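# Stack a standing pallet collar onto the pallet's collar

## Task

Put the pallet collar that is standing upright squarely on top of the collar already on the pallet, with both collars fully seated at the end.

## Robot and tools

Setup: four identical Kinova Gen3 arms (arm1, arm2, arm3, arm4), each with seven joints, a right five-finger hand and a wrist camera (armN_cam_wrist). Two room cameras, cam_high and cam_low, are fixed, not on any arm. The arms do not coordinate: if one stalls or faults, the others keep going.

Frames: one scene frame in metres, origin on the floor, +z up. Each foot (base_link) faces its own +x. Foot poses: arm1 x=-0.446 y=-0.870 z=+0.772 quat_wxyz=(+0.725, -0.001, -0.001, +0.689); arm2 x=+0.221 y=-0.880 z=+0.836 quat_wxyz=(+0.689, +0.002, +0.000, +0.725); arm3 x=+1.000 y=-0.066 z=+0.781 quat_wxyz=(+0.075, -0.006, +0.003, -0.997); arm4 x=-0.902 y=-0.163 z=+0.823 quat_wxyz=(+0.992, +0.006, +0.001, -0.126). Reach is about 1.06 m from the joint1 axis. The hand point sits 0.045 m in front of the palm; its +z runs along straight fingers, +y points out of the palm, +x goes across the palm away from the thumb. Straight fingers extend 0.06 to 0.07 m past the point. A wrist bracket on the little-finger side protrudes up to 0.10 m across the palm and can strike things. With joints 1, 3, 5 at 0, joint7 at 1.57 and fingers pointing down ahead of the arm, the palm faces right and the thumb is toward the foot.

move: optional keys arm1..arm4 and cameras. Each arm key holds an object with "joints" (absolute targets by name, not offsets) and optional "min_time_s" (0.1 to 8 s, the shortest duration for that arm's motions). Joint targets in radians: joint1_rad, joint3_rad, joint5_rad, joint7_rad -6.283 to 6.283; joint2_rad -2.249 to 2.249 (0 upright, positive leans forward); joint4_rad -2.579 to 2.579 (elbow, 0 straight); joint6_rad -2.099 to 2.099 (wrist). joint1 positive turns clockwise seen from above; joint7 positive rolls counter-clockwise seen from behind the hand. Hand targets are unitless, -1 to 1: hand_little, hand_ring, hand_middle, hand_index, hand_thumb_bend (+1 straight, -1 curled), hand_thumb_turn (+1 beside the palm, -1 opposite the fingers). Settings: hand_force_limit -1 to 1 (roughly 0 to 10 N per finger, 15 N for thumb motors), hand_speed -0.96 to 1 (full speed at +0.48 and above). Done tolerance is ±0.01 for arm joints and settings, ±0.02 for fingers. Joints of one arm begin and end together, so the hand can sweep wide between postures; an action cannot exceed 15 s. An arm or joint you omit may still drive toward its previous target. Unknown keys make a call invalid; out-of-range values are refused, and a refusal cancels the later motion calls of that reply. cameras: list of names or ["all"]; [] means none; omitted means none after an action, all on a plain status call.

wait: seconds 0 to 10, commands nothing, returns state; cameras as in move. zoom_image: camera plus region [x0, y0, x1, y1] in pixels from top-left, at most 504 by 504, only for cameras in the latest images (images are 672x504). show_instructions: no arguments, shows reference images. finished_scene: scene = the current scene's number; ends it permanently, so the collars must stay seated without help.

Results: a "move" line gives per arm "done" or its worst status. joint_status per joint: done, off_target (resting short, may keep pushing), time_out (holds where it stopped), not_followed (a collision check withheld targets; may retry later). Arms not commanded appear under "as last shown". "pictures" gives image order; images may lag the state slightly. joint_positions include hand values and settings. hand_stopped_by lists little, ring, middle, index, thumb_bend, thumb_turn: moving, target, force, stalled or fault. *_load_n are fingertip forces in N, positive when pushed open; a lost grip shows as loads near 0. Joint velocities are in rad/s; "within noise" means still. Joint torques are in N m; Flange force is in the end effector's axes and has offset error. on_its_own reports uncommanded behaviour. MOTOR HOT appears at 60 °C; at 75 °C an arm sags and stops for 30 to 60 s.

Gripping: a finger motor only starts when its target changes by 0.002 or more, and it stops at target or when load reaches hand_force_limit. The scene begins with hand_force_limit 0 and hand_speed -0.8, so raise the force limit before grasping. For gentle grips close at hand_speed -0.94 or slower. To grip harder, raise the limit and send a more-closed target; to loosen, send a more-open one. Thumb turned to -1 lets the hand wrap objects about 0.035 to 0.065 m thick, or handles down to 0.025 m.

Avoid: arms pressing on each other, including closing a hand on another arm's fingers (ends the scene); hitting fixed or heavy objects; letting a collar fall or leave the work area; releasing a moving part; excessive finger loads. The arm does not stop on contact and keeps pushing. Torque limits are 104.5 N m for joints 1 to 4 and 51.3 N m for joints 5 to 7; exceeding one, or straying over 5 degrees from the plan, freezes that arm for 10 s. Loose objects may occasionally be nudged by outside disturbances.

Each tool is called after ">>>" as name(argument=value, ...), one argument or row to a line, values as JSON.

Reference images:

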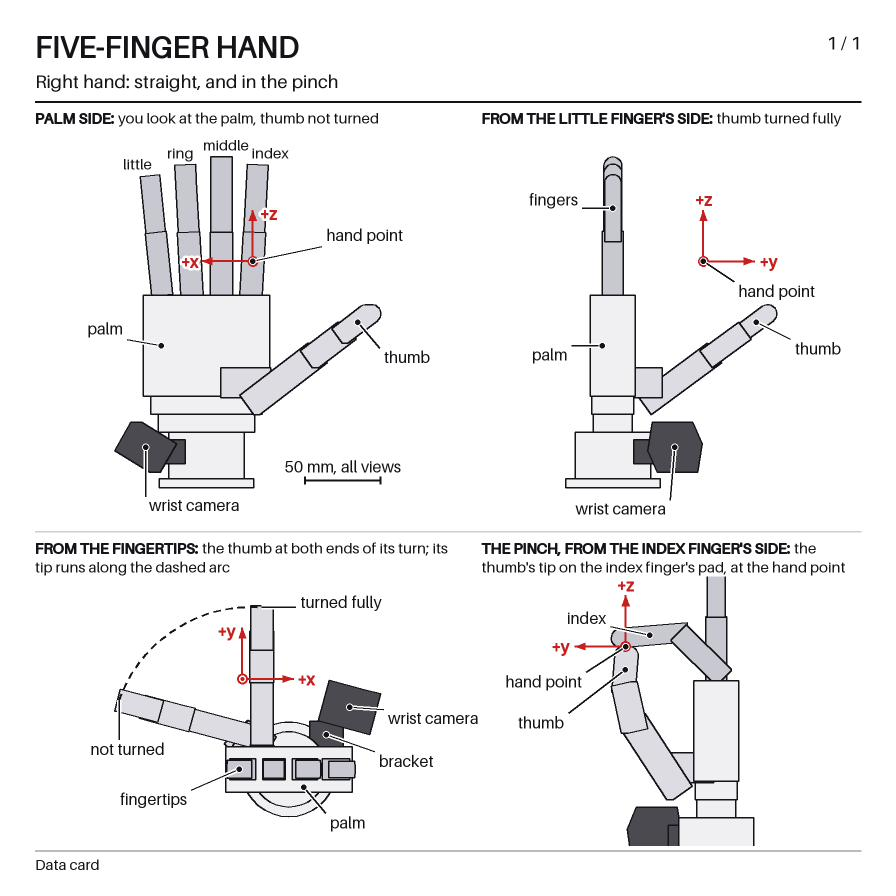

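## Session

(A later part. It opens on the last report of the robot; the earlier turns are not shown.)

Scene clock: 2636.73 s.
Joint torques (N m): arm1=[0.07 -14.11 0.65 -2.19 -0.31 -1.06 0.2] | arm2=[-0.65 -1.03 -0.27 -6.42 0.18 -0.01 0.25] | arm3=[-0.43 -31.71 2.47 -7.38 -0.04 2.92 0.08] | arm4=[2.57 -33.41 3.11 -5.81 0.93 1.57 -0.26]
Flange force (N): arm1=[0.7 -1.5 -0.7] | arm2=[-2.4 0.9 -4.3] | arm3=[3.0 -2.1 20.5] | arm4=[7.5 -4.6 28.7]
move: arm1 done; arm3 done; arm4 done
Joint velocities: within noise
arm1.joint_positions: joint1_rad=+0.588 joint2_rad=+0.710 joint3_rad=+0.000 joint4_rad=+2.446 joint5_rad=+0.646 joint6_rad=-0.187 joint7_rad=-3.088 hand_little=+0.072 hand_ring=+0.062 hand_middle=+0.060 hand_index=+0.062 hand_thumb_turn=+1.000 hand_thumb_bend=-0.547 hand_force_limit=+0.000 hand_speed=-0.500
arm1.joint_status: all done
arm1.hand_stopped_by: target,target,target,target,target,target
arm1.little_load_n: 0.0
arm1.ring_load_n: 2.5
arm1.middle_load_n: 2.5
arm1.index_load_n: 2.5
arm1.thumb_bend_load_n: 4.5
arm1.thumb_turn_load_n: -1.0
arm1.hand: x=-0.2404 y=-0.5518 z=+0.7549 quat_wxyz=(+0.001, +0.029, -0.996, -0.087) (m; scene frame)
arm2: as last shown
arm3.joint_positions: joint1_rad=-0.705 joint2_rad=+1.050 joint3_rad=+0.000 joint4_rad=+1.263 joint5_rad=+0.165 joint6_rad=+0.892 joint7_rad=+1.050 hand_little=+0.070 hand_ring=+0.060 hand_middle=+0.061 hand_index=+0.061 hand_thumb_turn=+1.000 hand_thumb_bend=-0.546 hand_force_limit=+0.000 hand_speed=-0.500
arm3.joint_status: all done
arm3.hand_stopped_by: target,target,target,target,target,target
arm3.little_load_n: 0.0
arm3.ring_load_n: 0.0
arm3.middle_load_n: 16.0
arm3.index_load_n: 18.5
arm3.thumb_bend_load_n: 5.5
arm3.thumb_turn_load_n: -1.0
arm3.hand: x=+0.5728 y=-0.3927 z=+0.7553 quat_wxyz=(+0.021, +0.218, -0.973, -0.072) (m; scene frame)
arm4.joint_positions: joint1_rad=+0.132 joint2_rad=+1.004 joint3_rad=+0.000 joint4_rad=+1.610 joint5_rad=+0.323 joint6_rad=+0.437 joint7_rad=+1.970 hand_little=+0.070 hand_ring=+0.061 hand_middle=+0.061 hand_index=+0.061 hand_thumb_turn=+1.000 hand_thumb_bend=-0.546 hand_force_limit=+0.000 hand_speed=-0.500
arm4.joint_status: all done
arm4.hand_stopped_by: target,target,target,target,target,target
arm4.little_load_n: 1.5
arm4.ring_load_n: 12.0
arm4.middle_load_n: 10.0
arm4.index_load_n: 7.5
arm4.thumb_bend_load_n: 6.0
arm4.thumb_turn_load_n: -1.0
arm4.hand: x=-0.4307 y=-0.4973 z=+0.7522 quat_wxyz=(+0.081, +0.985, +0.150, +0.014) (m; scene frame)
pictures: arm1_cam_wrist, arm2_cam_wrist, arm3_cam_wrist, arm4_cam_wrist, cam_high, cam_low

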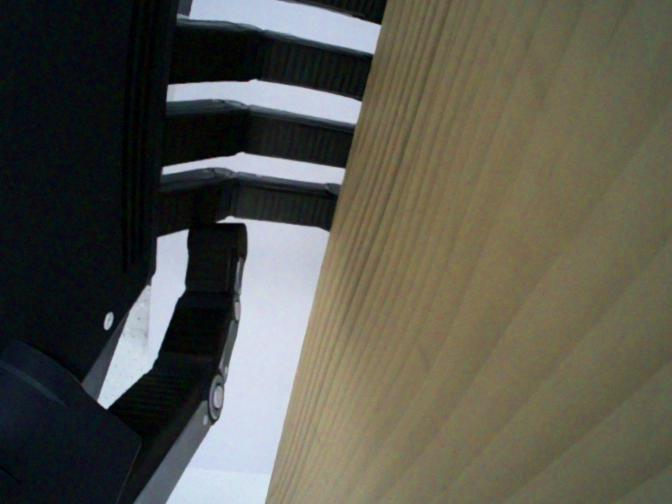

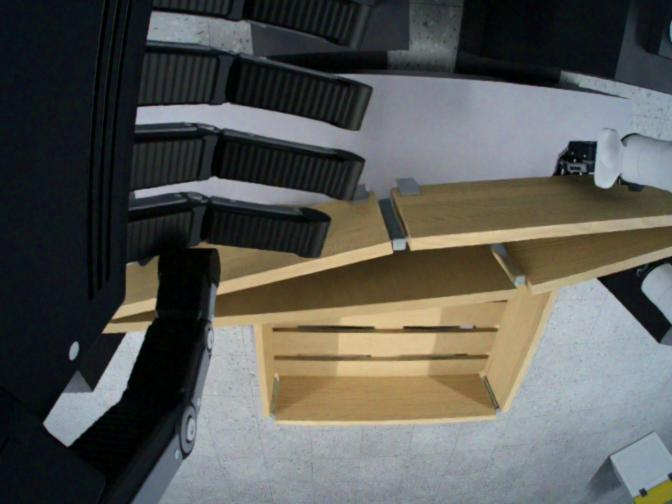

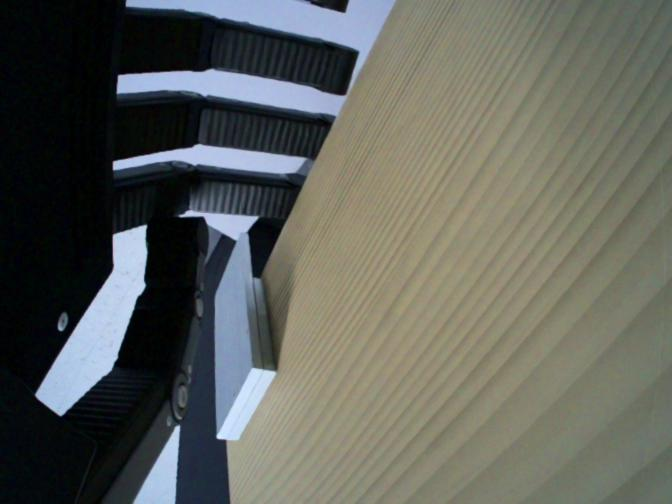

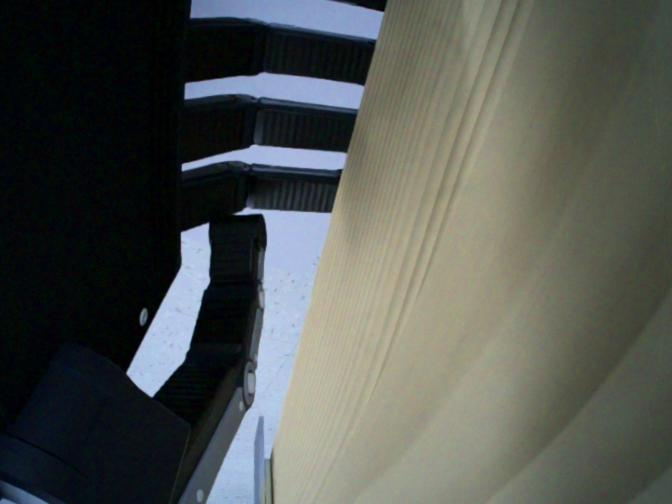

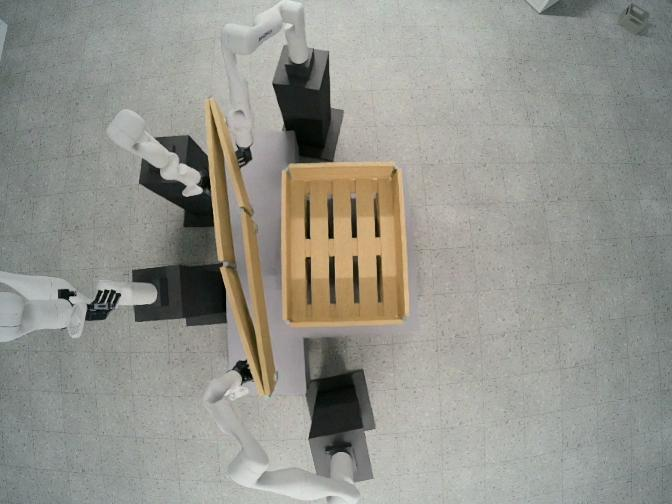

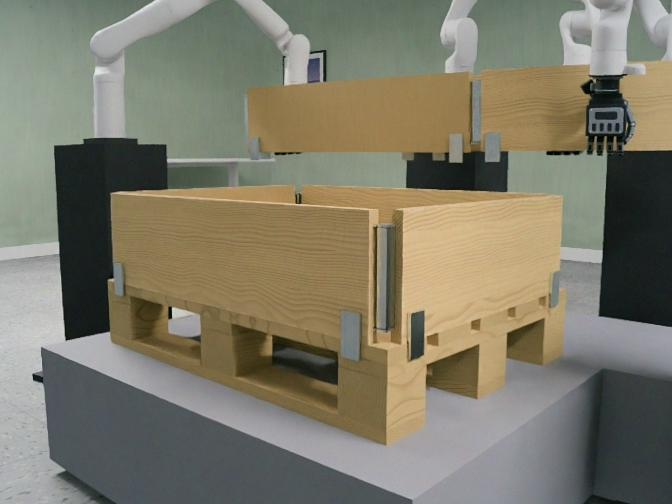

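>>> move(
  arm1={"joints":{"joint1_rad":0.5990,"joint2_rad":0.7132,"joint4_rad":2.3747,"joint5_rad":0.9559,"joint6_rad":-0.1380,"joint7_rad":-3.3969},"min_time_s":3.5},
  arm3={"joints":{"joint1_rad":-0.6589,"joint2_rad":0.9839,"joint4_rad":1.4438,"joint5_rad":0.2016,"joint6_rad":0.7656,"joint7_rad":1.1212},"min_time_s":3.5},
  arm4={"joints":{"joint1_rad":0.0699,"joint2_rad":0.9915,"joint4_rad":1.6518,"joint5_rad":0.3439,"joint6_rad":0.4064,"joint7_rad":1.9619},"min_time_s":3.5},
)

>>> move(
  arm1={"joints":{"joint1_rad":0.6079,"joint2_rad":0.7204,"joint4_rad":2.3019,"joint5_rad":1.4489,"joint6_rad":-0.1139,"joint7_rad":-3.8903},"min_time_s":3.5},
  arm3={"joints":{"joint1_rad":-0.6131,"joint2_rad":0.9179,"joint4_rad":1.6242,"joint5_rad":0.2386,"joint6_rad":0.6397,"joint7_rad":1.1924},"min_time_s":3.5},
  arm4={"joints":{"joint1_rad":0.0081,"joint2_rad":0.9793,"joint4_rad":1.6939,"joint5_rad":0.3648,"joint6_rad":0.3758,"joint7_rad":1.9537},"min_time_s":3.5},
  cameras=["arm1_cam_wrist", "arm3_cam_wrist", "arm4_cam_wrist", "cam_high"],
)

Scene clock: 2870.73 s.
Joint torques (N m): arm1=[0.1 -15.35 0.52 -3.22 -0.34 -0.98 0.2] | arm2=[-0.62 -1.13 -0.36 -6.41 0.23 -0.04 0.13] | arm3=[2.77 -33.08 6.86 -12.12 2.94 -0.53 0.98] | arm4=[-2.53 -36.83 -1.32 -12.3 1.25 -3.04 0.52]
Flange force (N): arm1=no reading | arm2=[-2.6 0.2 -4.5] | arm3=[-8.9 -7.3 19.0] | arm4=[-5.1 -6.4 27.4]
move: arm1 done; arm3 done; arm4 done
Joint velocities: within noise
arm1.joint_positions: joint1_rad=+0.599 joint2_rad=+0.713 joint3_rad=+0.000 joint4_rad=+2.375 joint5_rad=+0.956 joint6_rad=-0.138 joint7_rad=-3.397 hand_little=+0.072 hand_ring=+0.062 hand_middle=+0.060 hand_index=+0.062 hand_thumb_turn=+1.000 hand_thumb_bend=-0.547 hand_force_limit=+0.000 hand_speed=-0.500
arm1.joint_status: all done
arm1.hand_stopped_by: target,target,target,target,target,target
arm1.little_load_n: 0.0
arm1.ring_load_n: 2.5
arm1.middle_load_n: 3.0
arm1.index_load_n: 2.5
arm1.thumb_bend_load_n: 5.0
arm1.thumb_turn_load_n: -0.5
arm1.hand: x=-0.2239 y=-0.5358 z=+0.7547 quat_wxyz=(+0.001, +0.026, -0.996, -0.087) (m; scene frame)
arm2: as last shown
arm2.index_load_n: 0.5
arm3.joint_positions: joint1_rad=-0.659 joint2_rad=+0.984 joint3_rad=+0.000 joint4_rad=+1.444 joint5_rad=+0.202 joint6_rad=+0.766 joint7_rad=+1.121 hand_little=+0.070 hand_ring=+0.060 hand_middle=+0.061 hand_index=+0.061 hand_thumb_turn=+1.000 hand_thumb_bend=-0.546 hand_force_limit=+0.000 hand_speed=-0.500
arm3.joint_status: all done
arm3.hand_stopped_by: target,target,target,target,target,target
arm3.little_load_n: 0.0
arm3.ring_load_n: 0.0
arm3.middle_load_n: 17.5
arm3.index_load_n: 20.0
arm3.thumb_bend_load_n: 5.5
arm3.thumb_turn_load_n: -0.5
arm3.hand: x=+0.5726 y=-0.3444 z=+0.7546 quat_wxyz=(+0.024, +0.251, -0.965, -0.074) (m; scene frame)
arm4.joint_positions: joint1_rad=+0.070 joint2_rad=+0.991 joint3_rad=+0.000 joint4_rad=+1.652 joint5_rad=+0.344 joint6_rad=+0.406 joint7_rad=+1.962 hand_little=+0.070 hand_ring=+0.061 hand_middle=+0.061 hand_index=+0.061 hand_thumb_turn=+1.000 hand_thumb_bend=-0.546 hand_force_limit=+0.000 hand_speed=-0.500
arm4.joint_status: all done
arm4.hand_stopped_by: target,target,target,target,target,target
arm4.little_load_n: 0.0
arm4.ring_load_n: 10.5
arm4.middle_load_n: 10.0
arm4.index_load_n: 9.0
arm4.thumb_bend_load_n: 6.0
arm4.thumb_turn_load_n: -0.5
arm4.hand: x=-0.4196 y=-0.4640 z=+0.7523 quat_wxyz=(+0.080, +0.979, +0.188, +0.017) (m; scene frame)
pictures: none

Scene clock: 2874.53 s.
Joint torques (N m): arm1=[-0.71 -15.46 -0.55 -1.65 0.01 -0.83 0.4] | arm2=[-0.76 -1.04 -0.2 -6.43 0.22 -0.05 0.19] | arm3=[0.15 -27.49 3 -4.59 -0.09 2.82 0.03] | arm4=[0.66 -32.02 1.14 -6.02 0.66 0.62 -0.02]
Flange force (N): arm1=no reading | arm2=[-2.3 0.9 -4.3] | arm3=[4.6 -2.5 20.4] | arm4=[3.7 -3.9 27.2]
move: arm1 done; arm3 done; arm4 done
Joint velocities: within noise
arm1.joint_positions: joint1_rad=+0.608 joint2_rad=+0.720 joint3_rad=+0.000 joint4_rad=+2.302 joint5_rad=+1.449 joint6_rad=-0.114 joint7_rad=-3.890 hand_little=+0.072 hand_ring=+0.062 hand_middle=+0.060 hand_index=+0.062 hand_thumb_turn=+1.000 hand_thumb_bend=-0.547 hand_force_limit=+0.000 hand_speed=-0.500
arm1.joint_status: all done
arm1.hand_stopped_by: target,target,target,target,target,target
arm1.little_load_n: 0.5
arm1.ring_load_n: 3.0
arm1.middle_load_n: 3.5
arm1.index_load_n: 3.0
arm1.thumb_bend_load_n: 4.5
arm1.thumb_turn_load_n: -0.5
arm1.hand: x=-0.2075 y=-0.5195 z=+0.7545 quat_wxyz=(+0.001, +0.024, -0.996, -0.087) (m; scene frame)
arm2: as last shown
arm2.index_load_n: 1.0
arm3.joint_positions: joint1_rad=-0.613 joint2_rad=+0.918 joint3_rad=+0.000 joint4_rad=+1.624 joint5_rad=+0.239 joint6_rad=+0.640 joint7_rad=+1.192 hand_little=+0.070 hand_ring=+0.060 hand_middle=+0.061 hand_index=+0.061 hand_thumb_turn=+1.000 hand_thumb_bend=-0.546 hand_force_limit=+0.000 hand_speed=-0.500
arm3.joint_status: all done
arm3.hand_stopped_by: target,target,target,target,target,target
arm3.little_load_n: 0.0
arm3.ring_load_n: 0.0
arm3.middle_load_n: 17.0
arm3.index_load_n: 18.0
arm3.thumb_bend_load_n: 5.5
arm3.thumb_turn_load_n: -1.0
arm3.hand: x=+0.5807 y=-0.2968 z=+0.7553 quat_wxyz=(+0.026, +0.285, -0.955, -0.073) (m; scene frame)
arm4.joint_positions: joint1_rad=+0.008 joint2_rad=+0.979 joint3_rad=+0.000 joint4_rad=+1.694 joint5_rad=+0.365 joint6_rad=+0.376 joint7_rad=+1.954 hand_little=+0.070 hand_ring=+0.061 hand_middle=+0.061 hand_index=+0.061 hand_thumb_turn=+1.000 hand_thumb_bend=-0.546 hand_force_limit=+0.000 hand_speed=-0.500
arm4.joint_status: all done
arm4.hand_stopped_by: target,target,target,target,target,target
arm4.little_load_n: 0.5
arm4.ring_load_n: 10.5
arm4.middle_load_n: 9.5
arm4.index_load_n: 7.5
arm4.thumb_bend_load_n: 6.0
arm4.thumb_turn_load_n: -0.5
arm4.hand: x=-0.4109 y=-0.4302 z=+0.7525 quat_wxyz=(+0.079, +0.971, +0.225, +0.021) (m; scene frame)
pictures: arm1_cam_wrist, arm3_cam_wrist, arm4_cam_wrist, cam_high

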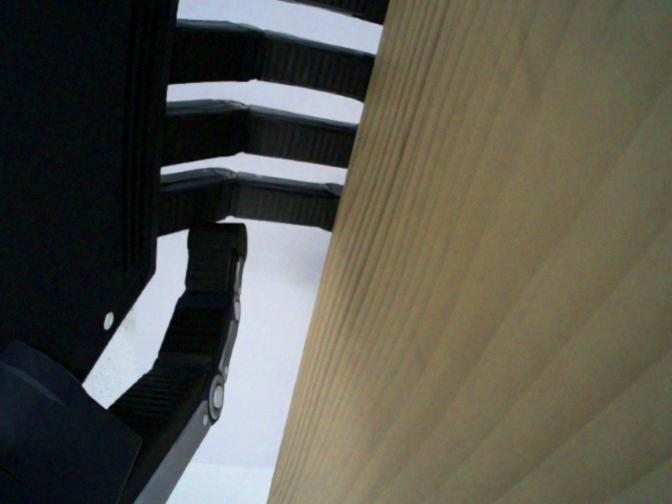

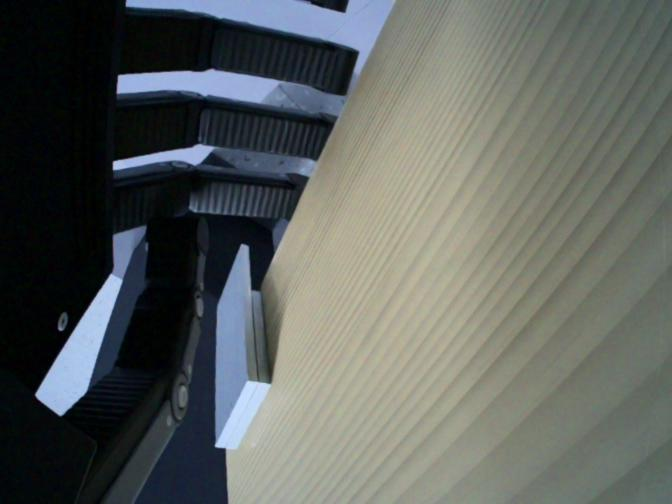

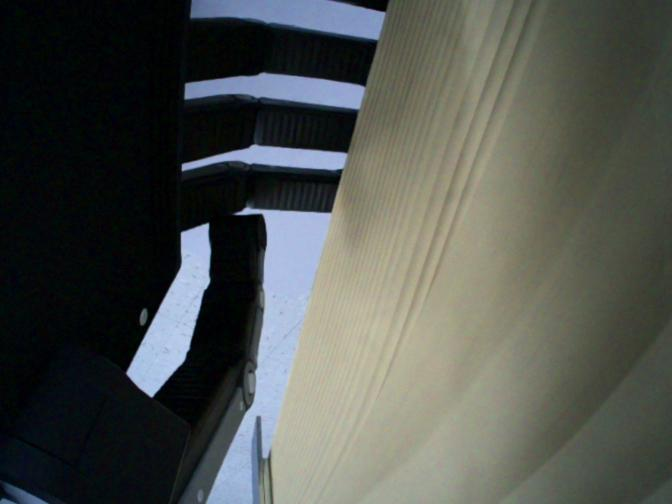

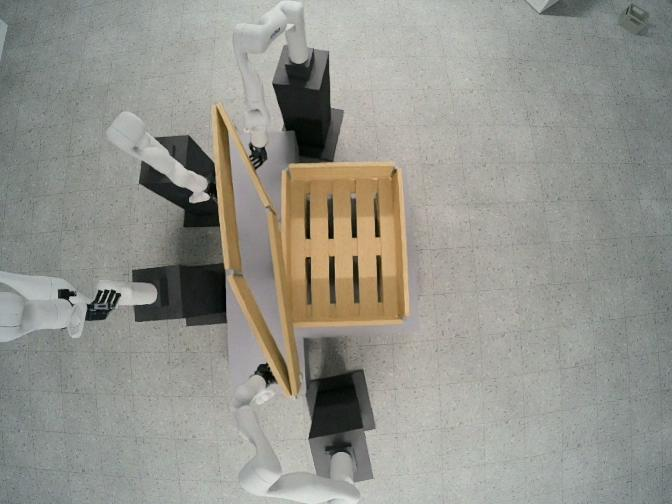

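>>> move(
  arm1={"joints":{"joint1_rad":0.6153,"joint2_rad":0.7308,"joint4_rad":2.2293,"joint5_rad":1.9734,"joint6_rad":-0.1231,"joint7_rad":-4.4167},"min_time_s":3.5},
  arm3={"joints":{"joint1_rad":-0.5451,"joint2_rad":0.8786,"joint4_rad":1.7496,"joint5_rad":0.2966,"joint6_rad":0.5389,"joint7_rad":1.2655},"min_time_s":3.5},
  arm4={"joints":{"joint1_rad":-0.0521,"joint2_rad":0.9710,"joint4_rad":1.7257,"joint5_rad":0.3859,"joint6_rad":0.3513,"joint7_rad":1.9475},"min_time_s":3.5},
)

>>> move(
  arm1={"joints":{"joint1_rad":0.6218,"joint2_rad":0.7448,"joint4_rad":2.1554,"joint5_rad":2.3307,"joint6_rad":-0.1567,"joint7_rad":-4.7766},"min_time_s":3.5},
  arm3={"joints":{"joint1_rad":-0.4771,"joint2_rad":0.8392,"joint4_rad":1.8750,"joint5_rad":0.3545,"joint6_rad":0.4380,"joint7_rad":1.3386},"min_time_s":3.5},
  arm4={"joints":{"joint1_rad":-0.1122,"joint2_rad":0.9627,"joint4_rad":1.7575,"joint5_rad":0.4069,"joint6_rad":0.3267,"joint7_rad":1.9413},"min_time_s":3.5},
  cameras=["arm1_cam_wrist", "arm3_cam_wrist", "arm4_cam_wrist", "cam_high"],
)

Scene clock: 2905.50 s.
Joint torques (N m): arm1=[-0.49 -17.2 -0.22 -4.28 -0.27 0.02 0.25] | arm2=[-0.62 -1.08 -0.24 -6.34 0.22 -0.06 0.18] | arm3=[1.88 -30.03 6.26 -11.03 2.39 -0.87 0.9] | arm4=[-2.16 -35.97 -1.2 -12.7 1.23 -3.48 0.47]
Flange force (N): arm1=no reading | arm2=[-2.5 0.7 -4.7] | arm3=[-7.4 -8.5 18.9] | arm4=[-6.5 -8.9 26.3]
move: arm1 done; arm3 done; arm4 done
Joint velocities: within noise
arm1.joint_positions: joint1_rad=+0.615 joint2_rad=+0.731 joint3_rad=+0.000 joint4_rad=+2.229 joint5_rad=+1.973 joint6_rad=-0.123 joint7_rad=-4.417 hand_little=+0.072 hand_ring=+0.062 hand_middle=+0.060 hand_index=+0.062 hand_thumb_turn=+1.000 hand_thumb_bend=-0.547 hand_force_limit=+0.000 hand_speed=-0.500
arm1.joint_status: all done
arm1.hand_stopped_by: target,target,target,target,target,target
arm1.little_load_n: 0.0
arm1.ring_load_n: 3.0
arm1.middle_load_n: 3.5
arm1.index_load_n: 3.0
arm1.thumb_bend_load_n: 4.5
arm1.thumb_turn_load_n: -0.5
arm1.hand: x=-0.1912 y=-0.5034 z=+0.7546 quat_wxyz=(+0.001, +0.021, -0.996, -0.087) (m; scene frame)
arm2: as last shown
arm3.joint_positions: joint1_rad=-0.545 joint2_rad=+0.879 joint3_rad=+0.000 joint4_rad=+1.750 joint5_rad=+0.297 joint6_rad=+0.539 joint7_rad=+1.266 hand_little=+0.070 hand_ring=+0.060 hand_middle=+0.061 hand_index=+0.061 hand_thumb_turn=+1.000 hand_thumb_bend=-0.546 hand_force_limit=+0.000 hand_speed=-0.500
arm3.joint_status: all done
arm3.hand_stopped_by: target,target,target,target,target,target
arm3.little_load_n: 0.0
arm3.ring_load_n: 0.0
arm3.middle_load_n: 18.5
arm3.index_load_n: 19.5
arm3.thumb_bend_load_n: 5.5
arm3.thumb_turn_load_n: -0.5
arm3.hand: x=+0.5757 y=-0.2495 z=+0.7549 quat_wxyz=(+0.030, +0.317, -0.945, -0.075) (m; scene frame)
arm4.joint_positions: joint1_rad=-0.052 joint2_rad=+0.971 joint3_rad=+0.000 joint4_rad=+1.726 joint5_rad=+0.386 joint6_rad=+0.351 joint7_rad=+1.947 hand_little=+0.070 hand_ring=+0.061 hand_middle=+0.061 hand_index=+0.061 hand_thumb_turn=+1.000 hand_thumb_bend=-0.546 hand_force_limit=+0.000 hand_speed=-0.500
arm4.joint_status: all done
arm4.hand_stopped_by: target,target,target,target,target,target
arm4.little_load_n: 0.5
arm4.ring_load_n: 11.0
arm4.middle_load_n: 10.0
arm4.index_load_n: 8.0
arm4.thumb_bend_load_n: 6.0
arm4.thumb_turn_load_n: -0.5
arm4.hand: x=-0.4022 y=-0.3981 z=+0.7526 quat_wxyz=(+0.079, +0.961, +0.262, +0.024) (m; scene frame)
pictures: none

Scene clock: 2909.30 s.
Joint torques (N m): arm1=[-0.46 -17.39 -0.23 -3.28 -0.13 0.06 0.37] | arm2=[-0.68 -1.04 -0.31 -6.32 0.2 -0.04 0.24] | arm3=[0.68 -25.08 3.78 -3.55 0.09 2.12 0.12] | arm4=[0.1 -31.13 0.49 -5.8 0.55 0.32 0.04]
Flange force (N): arm1=[0.1 -2.0 4.5] | arm2=[-2.5 0.7 -4.7] | arm3=[4.4 -2.5 20.1] | arm4=[2.1 -4.0 26.9]
move: arm1 done; arm3 done; arm4 done
Joint velocities: within noise
arm1.joint_positions: joint1_rad=+0.622 joint2_rad=+0.745 joint3_rad=+0.000 joint4_rad=+2.155 joint5_rad=+2.331 joint6_rad=-0.157 joint7_rad=-4.777 hand_little=+0.072 hand_ring=+0.062 hand_middle=+0.060 hand_index=+0.062 hand_thumb_turn=+1.000 hand_thumb_bend=-0.547 hand_force_limit=+0.000 hand_speed=-0.500
arm1.joint_status: all done
arm1.hand_stopped_by: target,target,target,target,target,target
arm1.little_load_n: 0.0
arm1.ring_load_n: 3.0
arm1.middle_load_n: 4.0
arm1.index_load_n: 3.0
arm1.thumb_bend_load_n: 5.0
arm1.thumb_turn_load_n: -0.5
arm1.hand: x=-0.1748 y=-0.4873 z=+0.7546 quat_wxyz=(+0.000, +0.018, -0.996, -0.087) (m; scene frame)
arm2: as last shown
arm3.joint_positions: joint1_rad=-0.477 joint2_rad=+0.839 joint3_rad=+0.000 joint4_rad=+1.875 joint5_rad=+0.354 joint6_rad=+0.438 joint7_rad=+1.339 hand_little=+0.070 hand_ring=+0.060 hand_middle=+0.061 hand_index=+0.061 hand_thumb_turn=+1.000 hand_thumb_bend=-0.546 hand_force_limit=+0.000 hand_speed=-0.500
arm3.joint_status: all done
arm3.hand_stopped_by: target,target,target,target,target,target
arm3.little_load_n: 0.0
arm3.ring_load_n: 0.0
arm3.middle_load_n: 17.5
arm3.index_load_n: 18.0
arm3.thumb_bend_load_n: 5.0
arm3.thumb_turn_load_n: -1.0
arm3.hand: x=+0.5788 y=-0.2057 z=+0.7552 quat_wxyz=(+0.031, +0.350, -0.933, -0.074) (m; scene frame)
arm4.joint_positions: joint1_rad=-0.112 joint2_rad=+0.963 joint3_rad=+0.000 joint4_rad=+1.757 joint5_rad=+0.407 joint6_rad=+0.327 joint7_rad=+1.941 hand_little=+0.070 hand_ring=+0.061 hand_middle=+0.061 hand_index=+0.061 hand_thumb_turn=+1.000 hand_thumb_bend=-0.546 hand_force_limit=+0.000 hand_speed=-0.500
arm4.joint_status: all done
arm4.hand_stopped_by: target,target,target,target,target,target
arm4.little_load_n: 0.0
arm4.ring_load_n: 10.5
arm4.middle_load_n: 9.0
arm4.index_load_n: 7.0
arm4.thumb_bend_load_n: 5.5
arm4.thumb_turn_load_n: -0.5
arm4.hand: x=-0.3956 y=-0.3656 z=+0.7527 quat_wxyz=(+0.078, +0.951, +0.299, +0.028) (m; scene frame)
pictures: arm1_cam_wrist, arm3_cam_wrist, arm4_cam_wrist, cam_high

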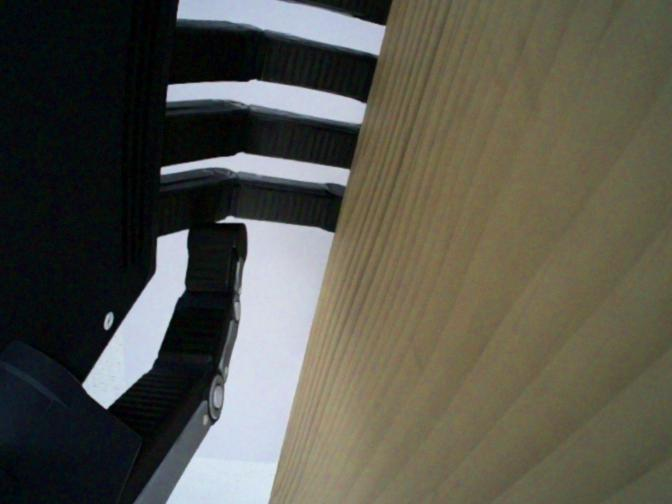

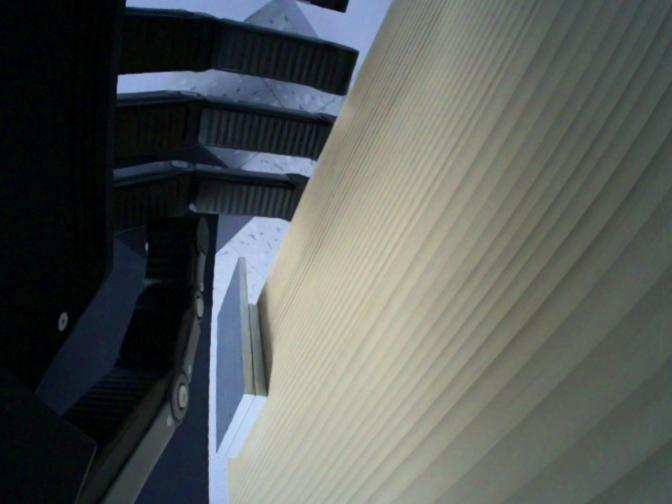

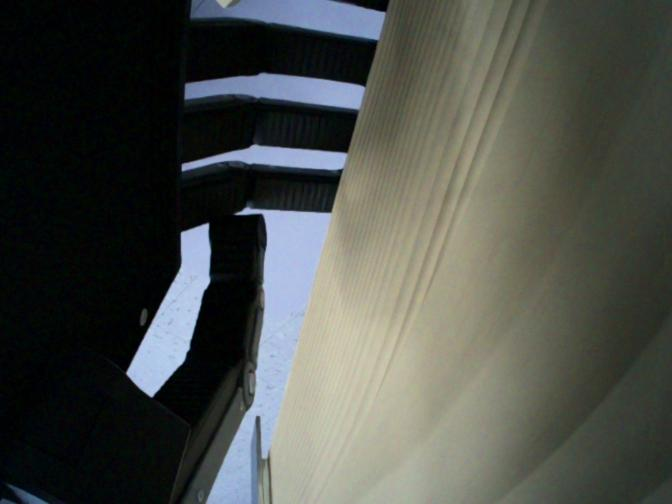

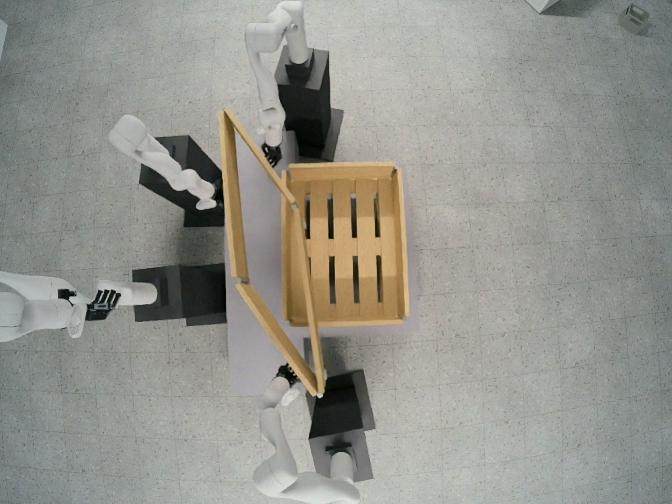

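>>> move(
  arm1={"joints":{"joint1_rad":0.6273,"joint2_rad":0.7625,"joint4_rad":2.0803,"joint5_rad":2.5085,"joint6_rad":-0.2000,"joint7_rad":-4.9580},"min_time_s":3.5},
  arm3={"joints":{"joint1_rad":-0.3909,"joint2_rad":0.8158,"joint4_rad":1.9638,"joint5_rad":0.4313,"joint6_rad":0.3554,"joint7_rad":1.4114},"min_time_s":3.5},
  arm4={"joints":{"joint1_rad":-0.1692,"joint2_rad":0.9572,"joint4_rad":1.7812,"joint5_rad":0.4264,"joint6_rad":0.3068,"joint7_rad":1.9400},"min_time_s":3.5},
)

>>> move(
  arm1={"joints":{"joint1_rad":0.6327,"joint2_rad":0.7812,"joint4_rad":2.0044,"joint5_rad":2.6663,"joint6_rad":-0.2496,"joint7_rad":-5.1192},"min_time_s":3.5},
  arm3={"joints":{"joint1_rad":-0.2937,"joint2_rad":0.8005,"joint4_rad":2.0290,"joint5_rad":0.5163,"joint6_rad":0.2863,"joint7_rad":1.4879},"min_time_s":3.5},
  arm4={"joints":{"joint1_rad":-0.2262,"joint2_rad":0.9518,"joint4_rad":1.8046,"joint5_rad":0.4458,"joint6_rad":0.2873,"joint7_rad":1.9391},"min_time_s":3.5},
  cameras=["arm1_cam_wrist", "arm3_cam_wrist", "arm4_cam_wrist", "cam_high"],
)

Scene clock: 3007.57 s.
Joint torques (N m): arm1=[-0.56 -19.91 -0.46 -6.98 -0.58 1.43 0.23] | arm2=[-0.66 -1.04 -0.27 -6.36 0.21 -0.06 0.21] | arm3=[0.78 -28.06 4.97 -10.56 1.64 -1.51 0.91] | arm4=[-1.07 -34.67 -0.07 -11.71 1.32 -2.92 0.56]
Flange force (N): arm1=[2.8 -6.1 3.8] | arm2=[-2.4 0.7 -4.7] | arm3=[-5.9 -8.5 18.2] | arm4=[-4.8 -10.6 25.9]
move: arm1 done; arm3 done; arm4 done
Joint velocities: within noise
arm1.joint_positions: joint1_rad=+0.627 joint2_rad=+0.763 joint3_rad=+0.000 joint4_rad=+2.080 joint5_rad=+2.509 joint6_rad=-0.200 joint7_rad=-4.958 hand_little=+0.072 hand_ring=+0.062 hand_middle=+0.060 hand_index=+0.062 hand_thumb_turn=+1.000 hand_thumb_bend=-0.547 hand_force_limit=+0.000 hand_speed=-0.500
arm1.joint_status: all done
arm1.hand_stopped_by: target,target,target,target,target,target
arm1.little_load_n: 0.0
arm1.ring_load_n: 4.0
arm1.middle_load_n: 4.5
arm1.index_load_n: 3.0
arm1.thumb_bend_load_n: 5.0
arm1.thumb_turn_load_n: -0.5
arm1.hand: x=-0.1589 y=-0.4692 z=+0.7551 quat_wxyz=(+0.001, +0.015, -0.996, -0.090) (m; scene frame)
arm2: as last shown
arm3.joint_positions: joint1_rad=-0.391 joint2_rad=+0.816 joint3_rad=+0.000 joint4_rad=+1.964 joint5_rad=+0.431 joint6_rad=+0.355 joint7_rad=+1.411 hand_little=+0.070 hand_ring=+0.060 hand_middle=+0.061 hand_index=+0.061 hand_thumb_turn=+1.000 hand_thumb_bend=-0.546 hand_force_limit=+0.000 hand_speed=-0.500
arm3.joint_status: all done
arm3.hand_stopped_by: target,target,target,target,target,target
arm3.little_load_n: 0.0
arm3.ring_load_n: 0.0
arm3.middle_load_n: 18.5
arm3.index_load_n: 20.0
arm3.thumb_bend_load_n: 5.5
arm3.thumb_turn_load_n: -1.0
arm3.hand: x=+0.5742 y=-0.1625 z=+0.7551 quat_wxyz=(+0.033, +0.382, -0.921, -0.074) (m; scene frame)
arm4.joint_positions: joint1_rad=-0.169 joint2_rad=+0.957 joint3_rad=+0.000 joint4_rad=+1.781 joint5_rad=+0.426 joint6_rad=+0.307 joint7_rad=+1.940 hand_little=+0.070 hand_ring=+0.061 hand_middle=+0.061 hand_index=+0.061 hand_thumb_turn=+1.000 hand_thumb_bend=-0.546 hand_force_limit=+0.000 hand_speed=-0.500
arm4.joint_status: all done
arm4.hand_stopped_by: target,target,target,target,target,target
arm4.little_load_n: 0.0
arm4.ring_load_n: 11.0
arm4.middle_load_n: 10.0
arm4.index_load_n: 8.0
arm4.thumb_bend_load_n: 5.5
arm4.thumb_turn_load_n: -0.5
arm4.hand: x=-0.3892 y=-0.3350 z=+0.7526 quat_wxyz=(+0.077, +0.938, +0.335, +0.031) (m; scene frame)
pictures: none

Scene clock: 3011.37 s.
Joint torques (N m): arm1=[-0.99 -19.59 -0.95 -5.19 -0.36 0.52 0.4] | arm2=[-0.71 -1.14 -0.33 -6.36 0.15 -0.05 0.2] | arm3=[0.79 -26.94 4.88 -9.07 1.2 -0.91 0.71] | arm4=[-1.39 -34.67 -0.61 -11.96 1.15 -3.27 0.44]
Flange force (N): arm1=[0.1 -3.6 4.4] | arm2=[-2.6 0.5 -4.7] | arm3=[-2.6 -7.5 18.0] | arm4=[-5.8 -10.8 26.1]
move: arm1 done; arm3 done; arm4 done
Joint velocities: within noise
arm1.joint_positions: joint1_rad=+0.633 joint2_rad=+0.781 joint3_rad=+0.000 joint4_rad=+2.004 joint5_rad=+2.666 joint6_rad=-0.250 joint7_rad=-5.119 hand_little=+0.072 hand_ring=+0.062 hand_middle=+0.060 hand_index=+0.062 hand_thumb_turn=+1.000 hand_thumb_bend=-0.547 hand_force_limit=+0.000 hand_speed=-0.500
arm1.joint_status: all done
arm1.hand_stopped_by: target,target,target,target,target,target
arm1.little_load_n: 0.0
arm1.ring_load_n: 3.5
arm1.middle_load_n: 4.5
arm1.index_load_n: 2.5
arm1.thumb_bend_load_n: 4.5
arm1.thumb_turn_load_n: -0.5
arm1.hand: x=-0.1420 y=-0.4550 z=+0.7548 quat_wxyz=(+0.000, +0.012, -0.996, -0.087) (m; scene frame)
arm2.joint_positions: joint1_rad=+0.300 joint2_rad=-0.370 joint3_rad=+0.000 joint4_rad=+1.490 joint5_rad=+0.000 joint6_rad=+2.000 joint7_rad=-1.600 hand_little=+0.072 hand_ring=+0.062 hand_middle=+0.060 hand_index=+0.062 hand_thumb_turn=+1.000 hand_thumb_bend=-0.547 hand_force_limit=+0.000 hand_speed=-0.500
arm2.joint_status: not commanded
arm2.hand_stopped_by: target,target,target,target,target,target
arm2.little_load_n: 0.0
arm2.ring_load_n: 0.5
arm2.middle_load_n: 0.0
arm2.index_load_n: 1.0
arm2.thumb_bend_load_n: 3.5
arm2.thumb_turn_load_n: -0.5
arm2.hand: x=+0.2309 y=-0.7084 z=+1.3293 quat_wxyz=(-0.008, +0.602, -0.798, -0.009) (m; scene frame)
arm3.joint_positions: joint1_rad=-0.294 joint2_rad=+0.800 joint3_rad=+0.000 joint4_rad=+2.029 joint5_rad=+0.516 joint6_rad=+0.286 joint7_rad=+1.488 hand_little=+0.070 hand_ring=+0.060 hand_middle=+0.061 hand_index=+0.061 hand_thumb_turn=+1.000 hand_thumb_bend=-0.546 hand_force_limit=+0.000 hand_speed=-0.500
arm3.joint_status: all done
arm3.hand_stopped_by: target,target,target,target,target,target
arm3.little_load_n: 0.0
arm3.ring_load_n: 0.5
arm3.middle_load_n: 19.0
arm3.index_load_n: 19.0
arm3.thumb_bend_load_n: 5.0
arm3.thumb_turn_load_n: -1.0
arm3.hand: x=+0.5673 y=-0.1209 z=+0.7551 quat_wxyz=(+0.036, +0.414, -0.907, -0.074) (m; scene frame)
arm4.joint_positions: joint1_rad=-0.226 joint2_rad=+0.952 joint3_rad=+0.000 joint4_rad=+1.805 joint5_rad=+0.446 joint6_rad=+0.287 joint7_rad=+1.939 hand_little=+0.070 hand_ring=+0.061 hand_middle=+0.061 hand_index=+0.061 hand_thumb_turn=+1.000 hand_thumb_bend=-0.546 hand_force_limit=+0.000 hand_speed=-0.500
arm4.joint_status: all done
arm4.hand_stopped_by: target,target,target,target,target,target
arm4.little_load_n: 0.0
arm4.ring_load_n: 11.0
arm4.middle_load_n: 10.0
arm4.index_load_n: 8.0
arm4.thumb_bend_load_n: 6.0
arm4.thumb_turn_load_n: -0.5
arm4.hand: x=-0.3847 y=-0.3041 z=+0.7527 quat_wxyz=(+0.076, +0.925, +0.371, +0.035) (m; scene frame)
pictures: arm1_cam_wrist, arm3_cam_wrist, arm4_cam_wrist, cam_high

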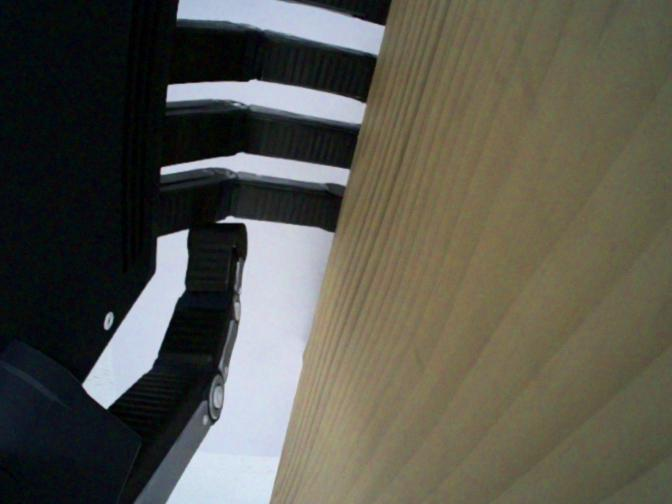

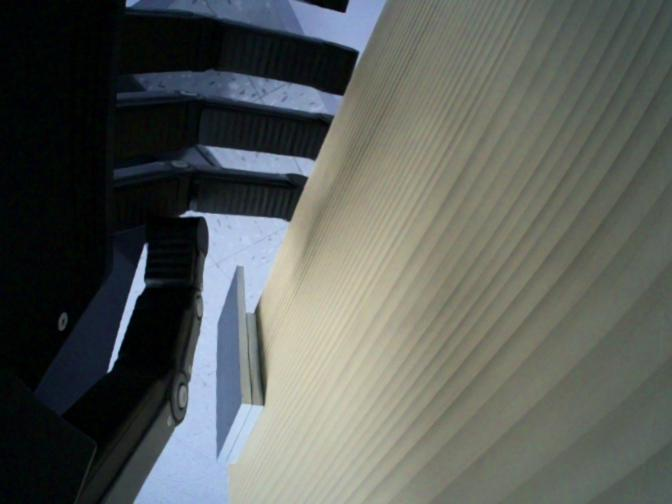

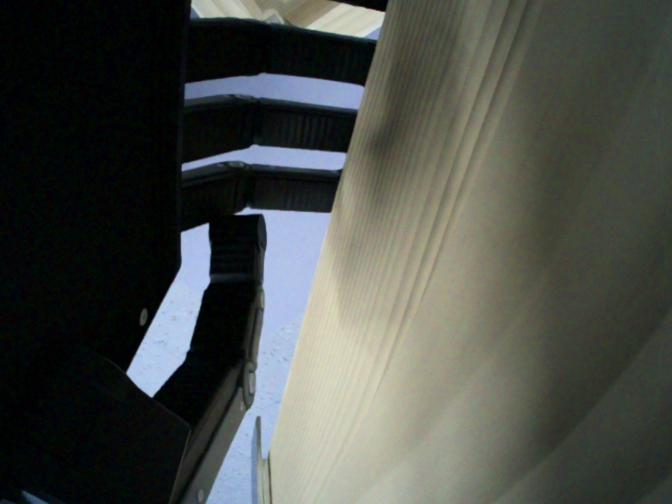

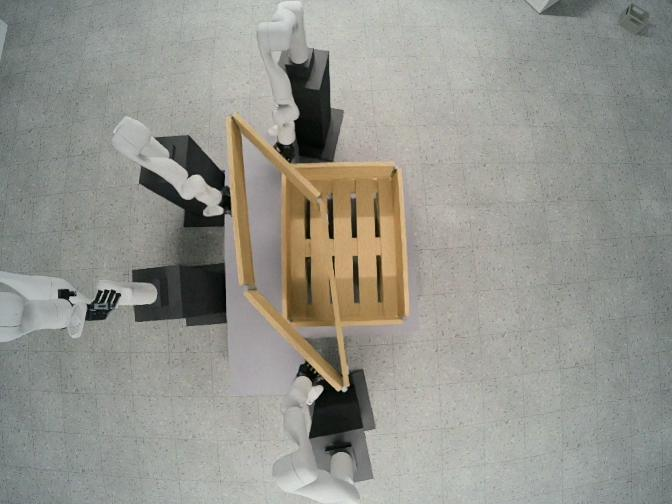

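>>> move(
  arm1={"joints":{"joint1_rad":0.6370,"joint2_rad":0.8042,"joint4_rad":1.9262,"joint5_rad":2.7480,"joint6_rad":-0.3000,"joint7_rad":-5.2060},"min_time_s":3.5},
  arm3={"joints":{"joint1_rad":-0.1890,"joint2_rad":0.7923,"joint4_rad":2.0701,"joint5_rad":0.5939,"joint6_rad":0.2319,"joint7_rad":1.5799},"min_time_s":3.5},
  arm4={"joints":{"joint1_rad":-0.2790,"joint2_rad":0.9483,"joint4_rad":1.8211,"joint5_rad":0.4608,"joint6_rad":0.2716,"joint7_rad":1.9470},"min_time_s":3.5},
)

>>> move(
  arm1={"joints":{"joint1_rad":0.6413,"joint2_rad":0.8272,"joint4_rad":1.8476,"joint5_rad":2.8079,"joint6_rad":-0.3514,"joint7_rad":-5.2700},"min_time_s":3.5},
  arm3={"joints":{"joint1_rad":-0.0810,"joint2_rad":0.7901,"joint4_rad":2.0866,"joint5_rad":0.6325,"joint6_rad":0.1926,"joint7_rad":1.7153},"min_time_s":3.5},
  arm4={"joints":{"joint1_rad":-0.3317,"joint2_rad":0.9449,"joint4_rad":1.8374,"joint5_rad":0.4754,"joint6_rad":0.2563,"joint7_rad":1.9553},"min_time_s":3.5},
  cameras=["arm1_cam_wrist", "arm3_cam_wrist", "arm4_cam_wrist", "arm2_cam_wrist"],
)

Scene clock: 3035.10 s.
Joint torques (N m): arm1=[-1.6 -20.85 -1.67 -6.56 -0.57 0.91 0.38] | arm2=[-0.62 -1 -0.35 -6.41 0.21 0.02 0.22] | arm3=[0.14 -27.79 4 -11.06 1.2 -2.12 0.87] | arm4=[-1.08 -35.42 -0.08 -13.45 1.47 -3.92 0.56]
Flange force (N): arm1=[0.1 -5.4 4.0] | arm2=[-2.4 0.5 -4.2] | arm3=[-4.4 -8.7 17.2] | arm4=[-6.6 -13.8 25.6]
move: arm1 done; arm3 done; arm4 done
Joint velocities: within noise
arm1.joint_positions: joint1_rad=+0.637 joint2_rad=+0.804 joint3_rad=+0.000 joint4_rad=+1.926 joint5_rad=+2.748 joint6_rad=-0.300 joint7_rad=-5.206 hand_little=+0.072 hand_ring=+0.062 hand_middle=+0.060 hand_index=+0.062 hand_thumb_turn=+1.000 hand_thumb_bend=-0.547 hand_force_limit=+0.000 hand_speed=-0.500
arm1.joint_status: all done
arm1.hand_stopped_by: target,target,target,target,target,target
arm1.little_load_n: 0.0
arm1.ring_load_n: 4.0
arm1.middle_load_n: 4.5
arm1.index_load_n: 2.5
arm1.thumb_bend_load_n: 5.0
arm1.thumb_turn_load_n: -0.5
arm1.hand: x=-0.1257 y=-0.4387 z=+0.7544 quat_wxyz=(+0.000, +0.009, -0.996, -0.087) (m; scene frame)
arm2: as last shown
arm2.ring_load_n: 0.0
arm2.thumb_bend_load_n: 4.0
arm3.joint_positions: joint1_rad=-0.189 joint2_rad=+0.792 joint3_rad=+0.000 joint4_rad=+2.070 joint5_rad=+0.594 joint6_rad=+0.232 joint7_rad=+1.580 hand_little=+0.070 hand_ring=+0.060 hand_middle=+0.061 hand_index=+0.061 hand_thumb_turn=+1.000 hand_thumb_bend=-0.546 hand_force_limit=+0.000 hand_speed=-0.500
arm3.joint_status: all done
arm3.hand_stopped_by: target,target,target,target,target,target
arm3.little_load_n: 0.0
arm3.ring_load_n: 1.0
arm3.middle_load_n: 19.0
arm3.index_load_n: 19.0
arm3.thumb_bend_load_n: 5.5
arm3.thumb_turn_load_n: -1.0
arm3.hand: x=+0.5585 y=-0.0813 z=+0.7551 quat_wxyz=(+0.039, +0.444, -0.892, -0.074) (m; scene frame)
arm4.joint_positions: joint1_rad=-0.279 joint2_rad=+0.948 joint3_rad=+0.000 joint4_rad=+1.821 joint5_rad=+0.461 joint6_rad=+0.272 joint7_rad=+1.947 hand_little=+0.070 hand_ring=+0.061 hand_middle=+0.061 hand_index=+0.061 hand_thumb_turn=+1.000 hand_thumb_bend=-0.546 hand_force_limit=+0.000 hand_speed=-0.500
arm4.joint_status: all done
arm4.hand_stopped_by: target,target,target,target,target,target
arm4.little_load_n: 0.0
arm4.ring_load_n: 10.5
arm4.middle_load_n: 9.5
arm4.index_load_n: 8.5
arm4.thumb_bend_load_n: 6.0
arm4.thumb_turn_load_n: -0.5
arm4.hand: x=-0.3801 y=-0.2752 z=+0.7527 quat_wxyz=(+0.074, +0.910, +0.407, +0.038) (m; scene frame)
pictures: none

Scene clock: 3038.90 s.
Joint torques (N m): arm1=[-1.56 -21.97 -1.6 -7.56 -0.69 1.33 0.36] | arm2=[-0.64 -1.1 -0.28 -6.44 0.2 -0.05 0.17] | arm3=[-0.28 -28.18 3.13 -11.62 0.95 -2.83 0.82] | arm4=[-0.5 -35.13 0.38 -13.12 1.33 -3.73 0.45]
Flange force (N): arm1=[0.8 -6.0 3.9] | arm2=[-2.5 0.6 -4.4] | arm3=[-4.2 -8.6 16.9] | arm4=[-5.5 -14.4 25.7]
move: arm1 done; arm3 done; arm4 done
Joint velocities: within noise
arm1.joint_positions: joint1_rad=+0.641 joint2_rad=+0.827 joint3_rad=+0.000 joint4_rad=+1.848 joint5_rad=+2.808 joint6_rad=-0.351 joint7_rad=-5.270 hand_little=+0.072 hand_ring=+0.062 hand_middle=+0.060 hand_index=+0.062 hand_thumb_turn=+1.000 hand_thumb_bend=-0.547 hand_force_limit=+0.000 hand_speed=-0.500
arm1.joint_status: all done
arm1.hand_stopped_by: target,target,target,target,target,target
arm1.little_load_n: 0.0
arm1.ring_load_n: 4.0
arm1.middle_load_n: 4.5
arm1.index_load_n: 2.5
arm1.thumb_bend_load_n: 4.5
arm1.thumb_turn_load_n: -0.5
arm1.hand: x=-0.1092 y=-0.4229 z=+0.7548 quat_wxyz=(-0.001, +0.006, -0.996, -0.087) (m; scene frame)
arm2: as last shown
arm2.thumb_bend_load_n: 3.5
arm3.joint_positions: joint1_rad=-0.081 joint2_rad=+0.790 joint3_rad=+0.000 joint4_rad=+2.087 joint5_rad=+0.632 joint6_rad=+0.193 joint7_rad=+1.715 hand_little=+0.070 hand_ring=+0.060 hand_middle=+0.061 hand_index=+0.061 hand_thumb_turn=+1.000 hand_thumb_bend=-0.546 hand_force_limit=+0.000 hand_speed=-0.500
arm3.joint_status: all done
arm3.hand_stopped_by: target,target,target,target,target,target
arm3.little_load_n: 0.0
arm3.ring_load_n: 4.0
arm3.middle_load_n: 18.0
arm3.index_load_n: 17.5
arm3.thumb_bend_load_n: 5.5
arm3.thumb_turn_load_n: -1.0
arm3.hand: x=+0.5475 y=-0.0439 z=+0.7551 quat_wxyz=(+0.042, +0.475, -0.876, -0.074) (m; scene frame)
arm4.joint_positions: joint1_rad=-0.332 joint2_rad=+0.945 joint3_rad=+0.000 joint4_rad=+1.837 joint5_rad=+0.475 joint6_rad=+0.256 joint7_rad=+1.955 hand_little=+0.070 hand_ring=+0.061 hand_middle=+0.061 hand_index=+0.061 hand_thumb_turn=+1.000 hand_thumb_bend=-0.546 hand_force_limit=+0.000 hand_speed=-0.500
arm4.joint_status: all done
arm4.hand_stopped_by: target,target,target,target,target,target
arm4.little_load_n: 1.0
arm4.ring_load_n: 11.0
arm4.middle_load_n: 9.5
arm4.index_load_n: 8.0
arm4.thumb_bend_load_n: 6.0
arm4.thumb_turn_load_n: -0.5
arm4.hand: x=-0.3773 y=-0.2461 z=+0.7527 quat_wxyz=(+0.073, +0.893, +0.441, +0.041) (m; scene frame)
pictures: arm1_cam_wrist, arm2_cam_wrist, arm3_cam_wrist, arm4_cam_wrist

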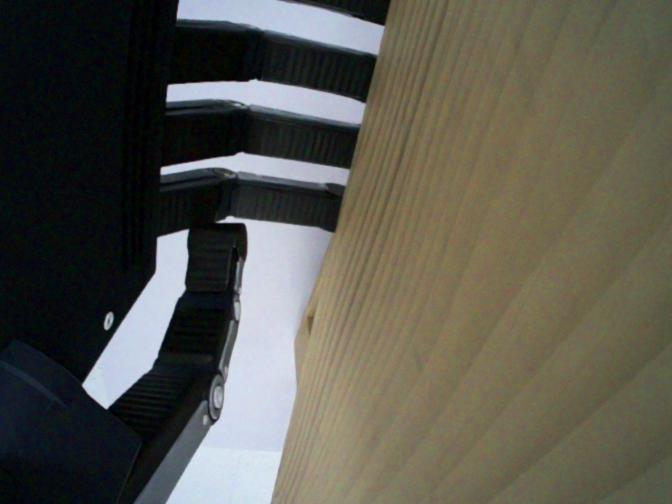

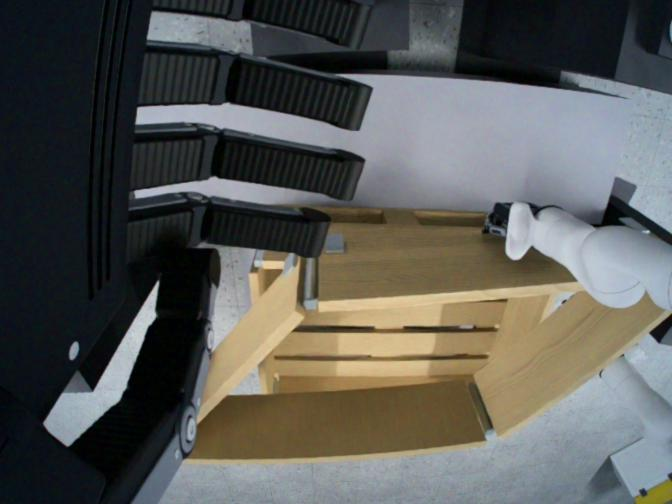

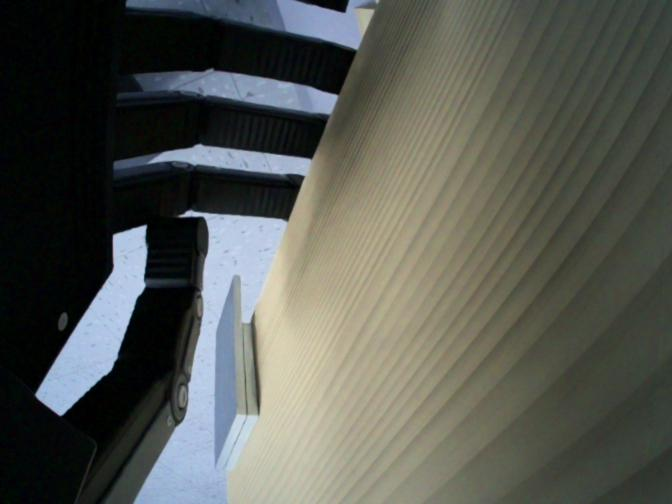

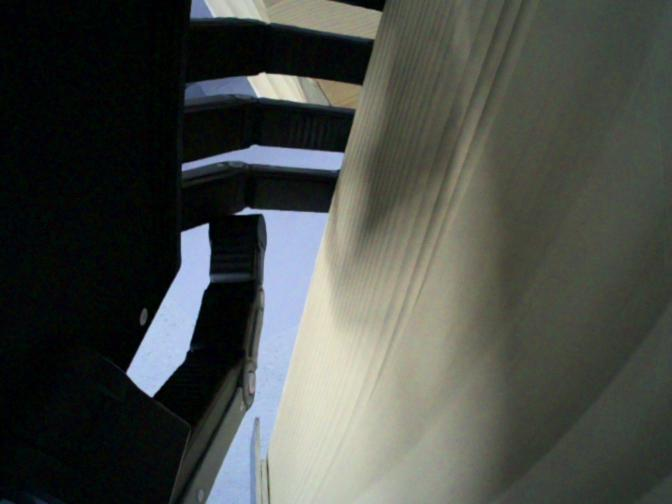

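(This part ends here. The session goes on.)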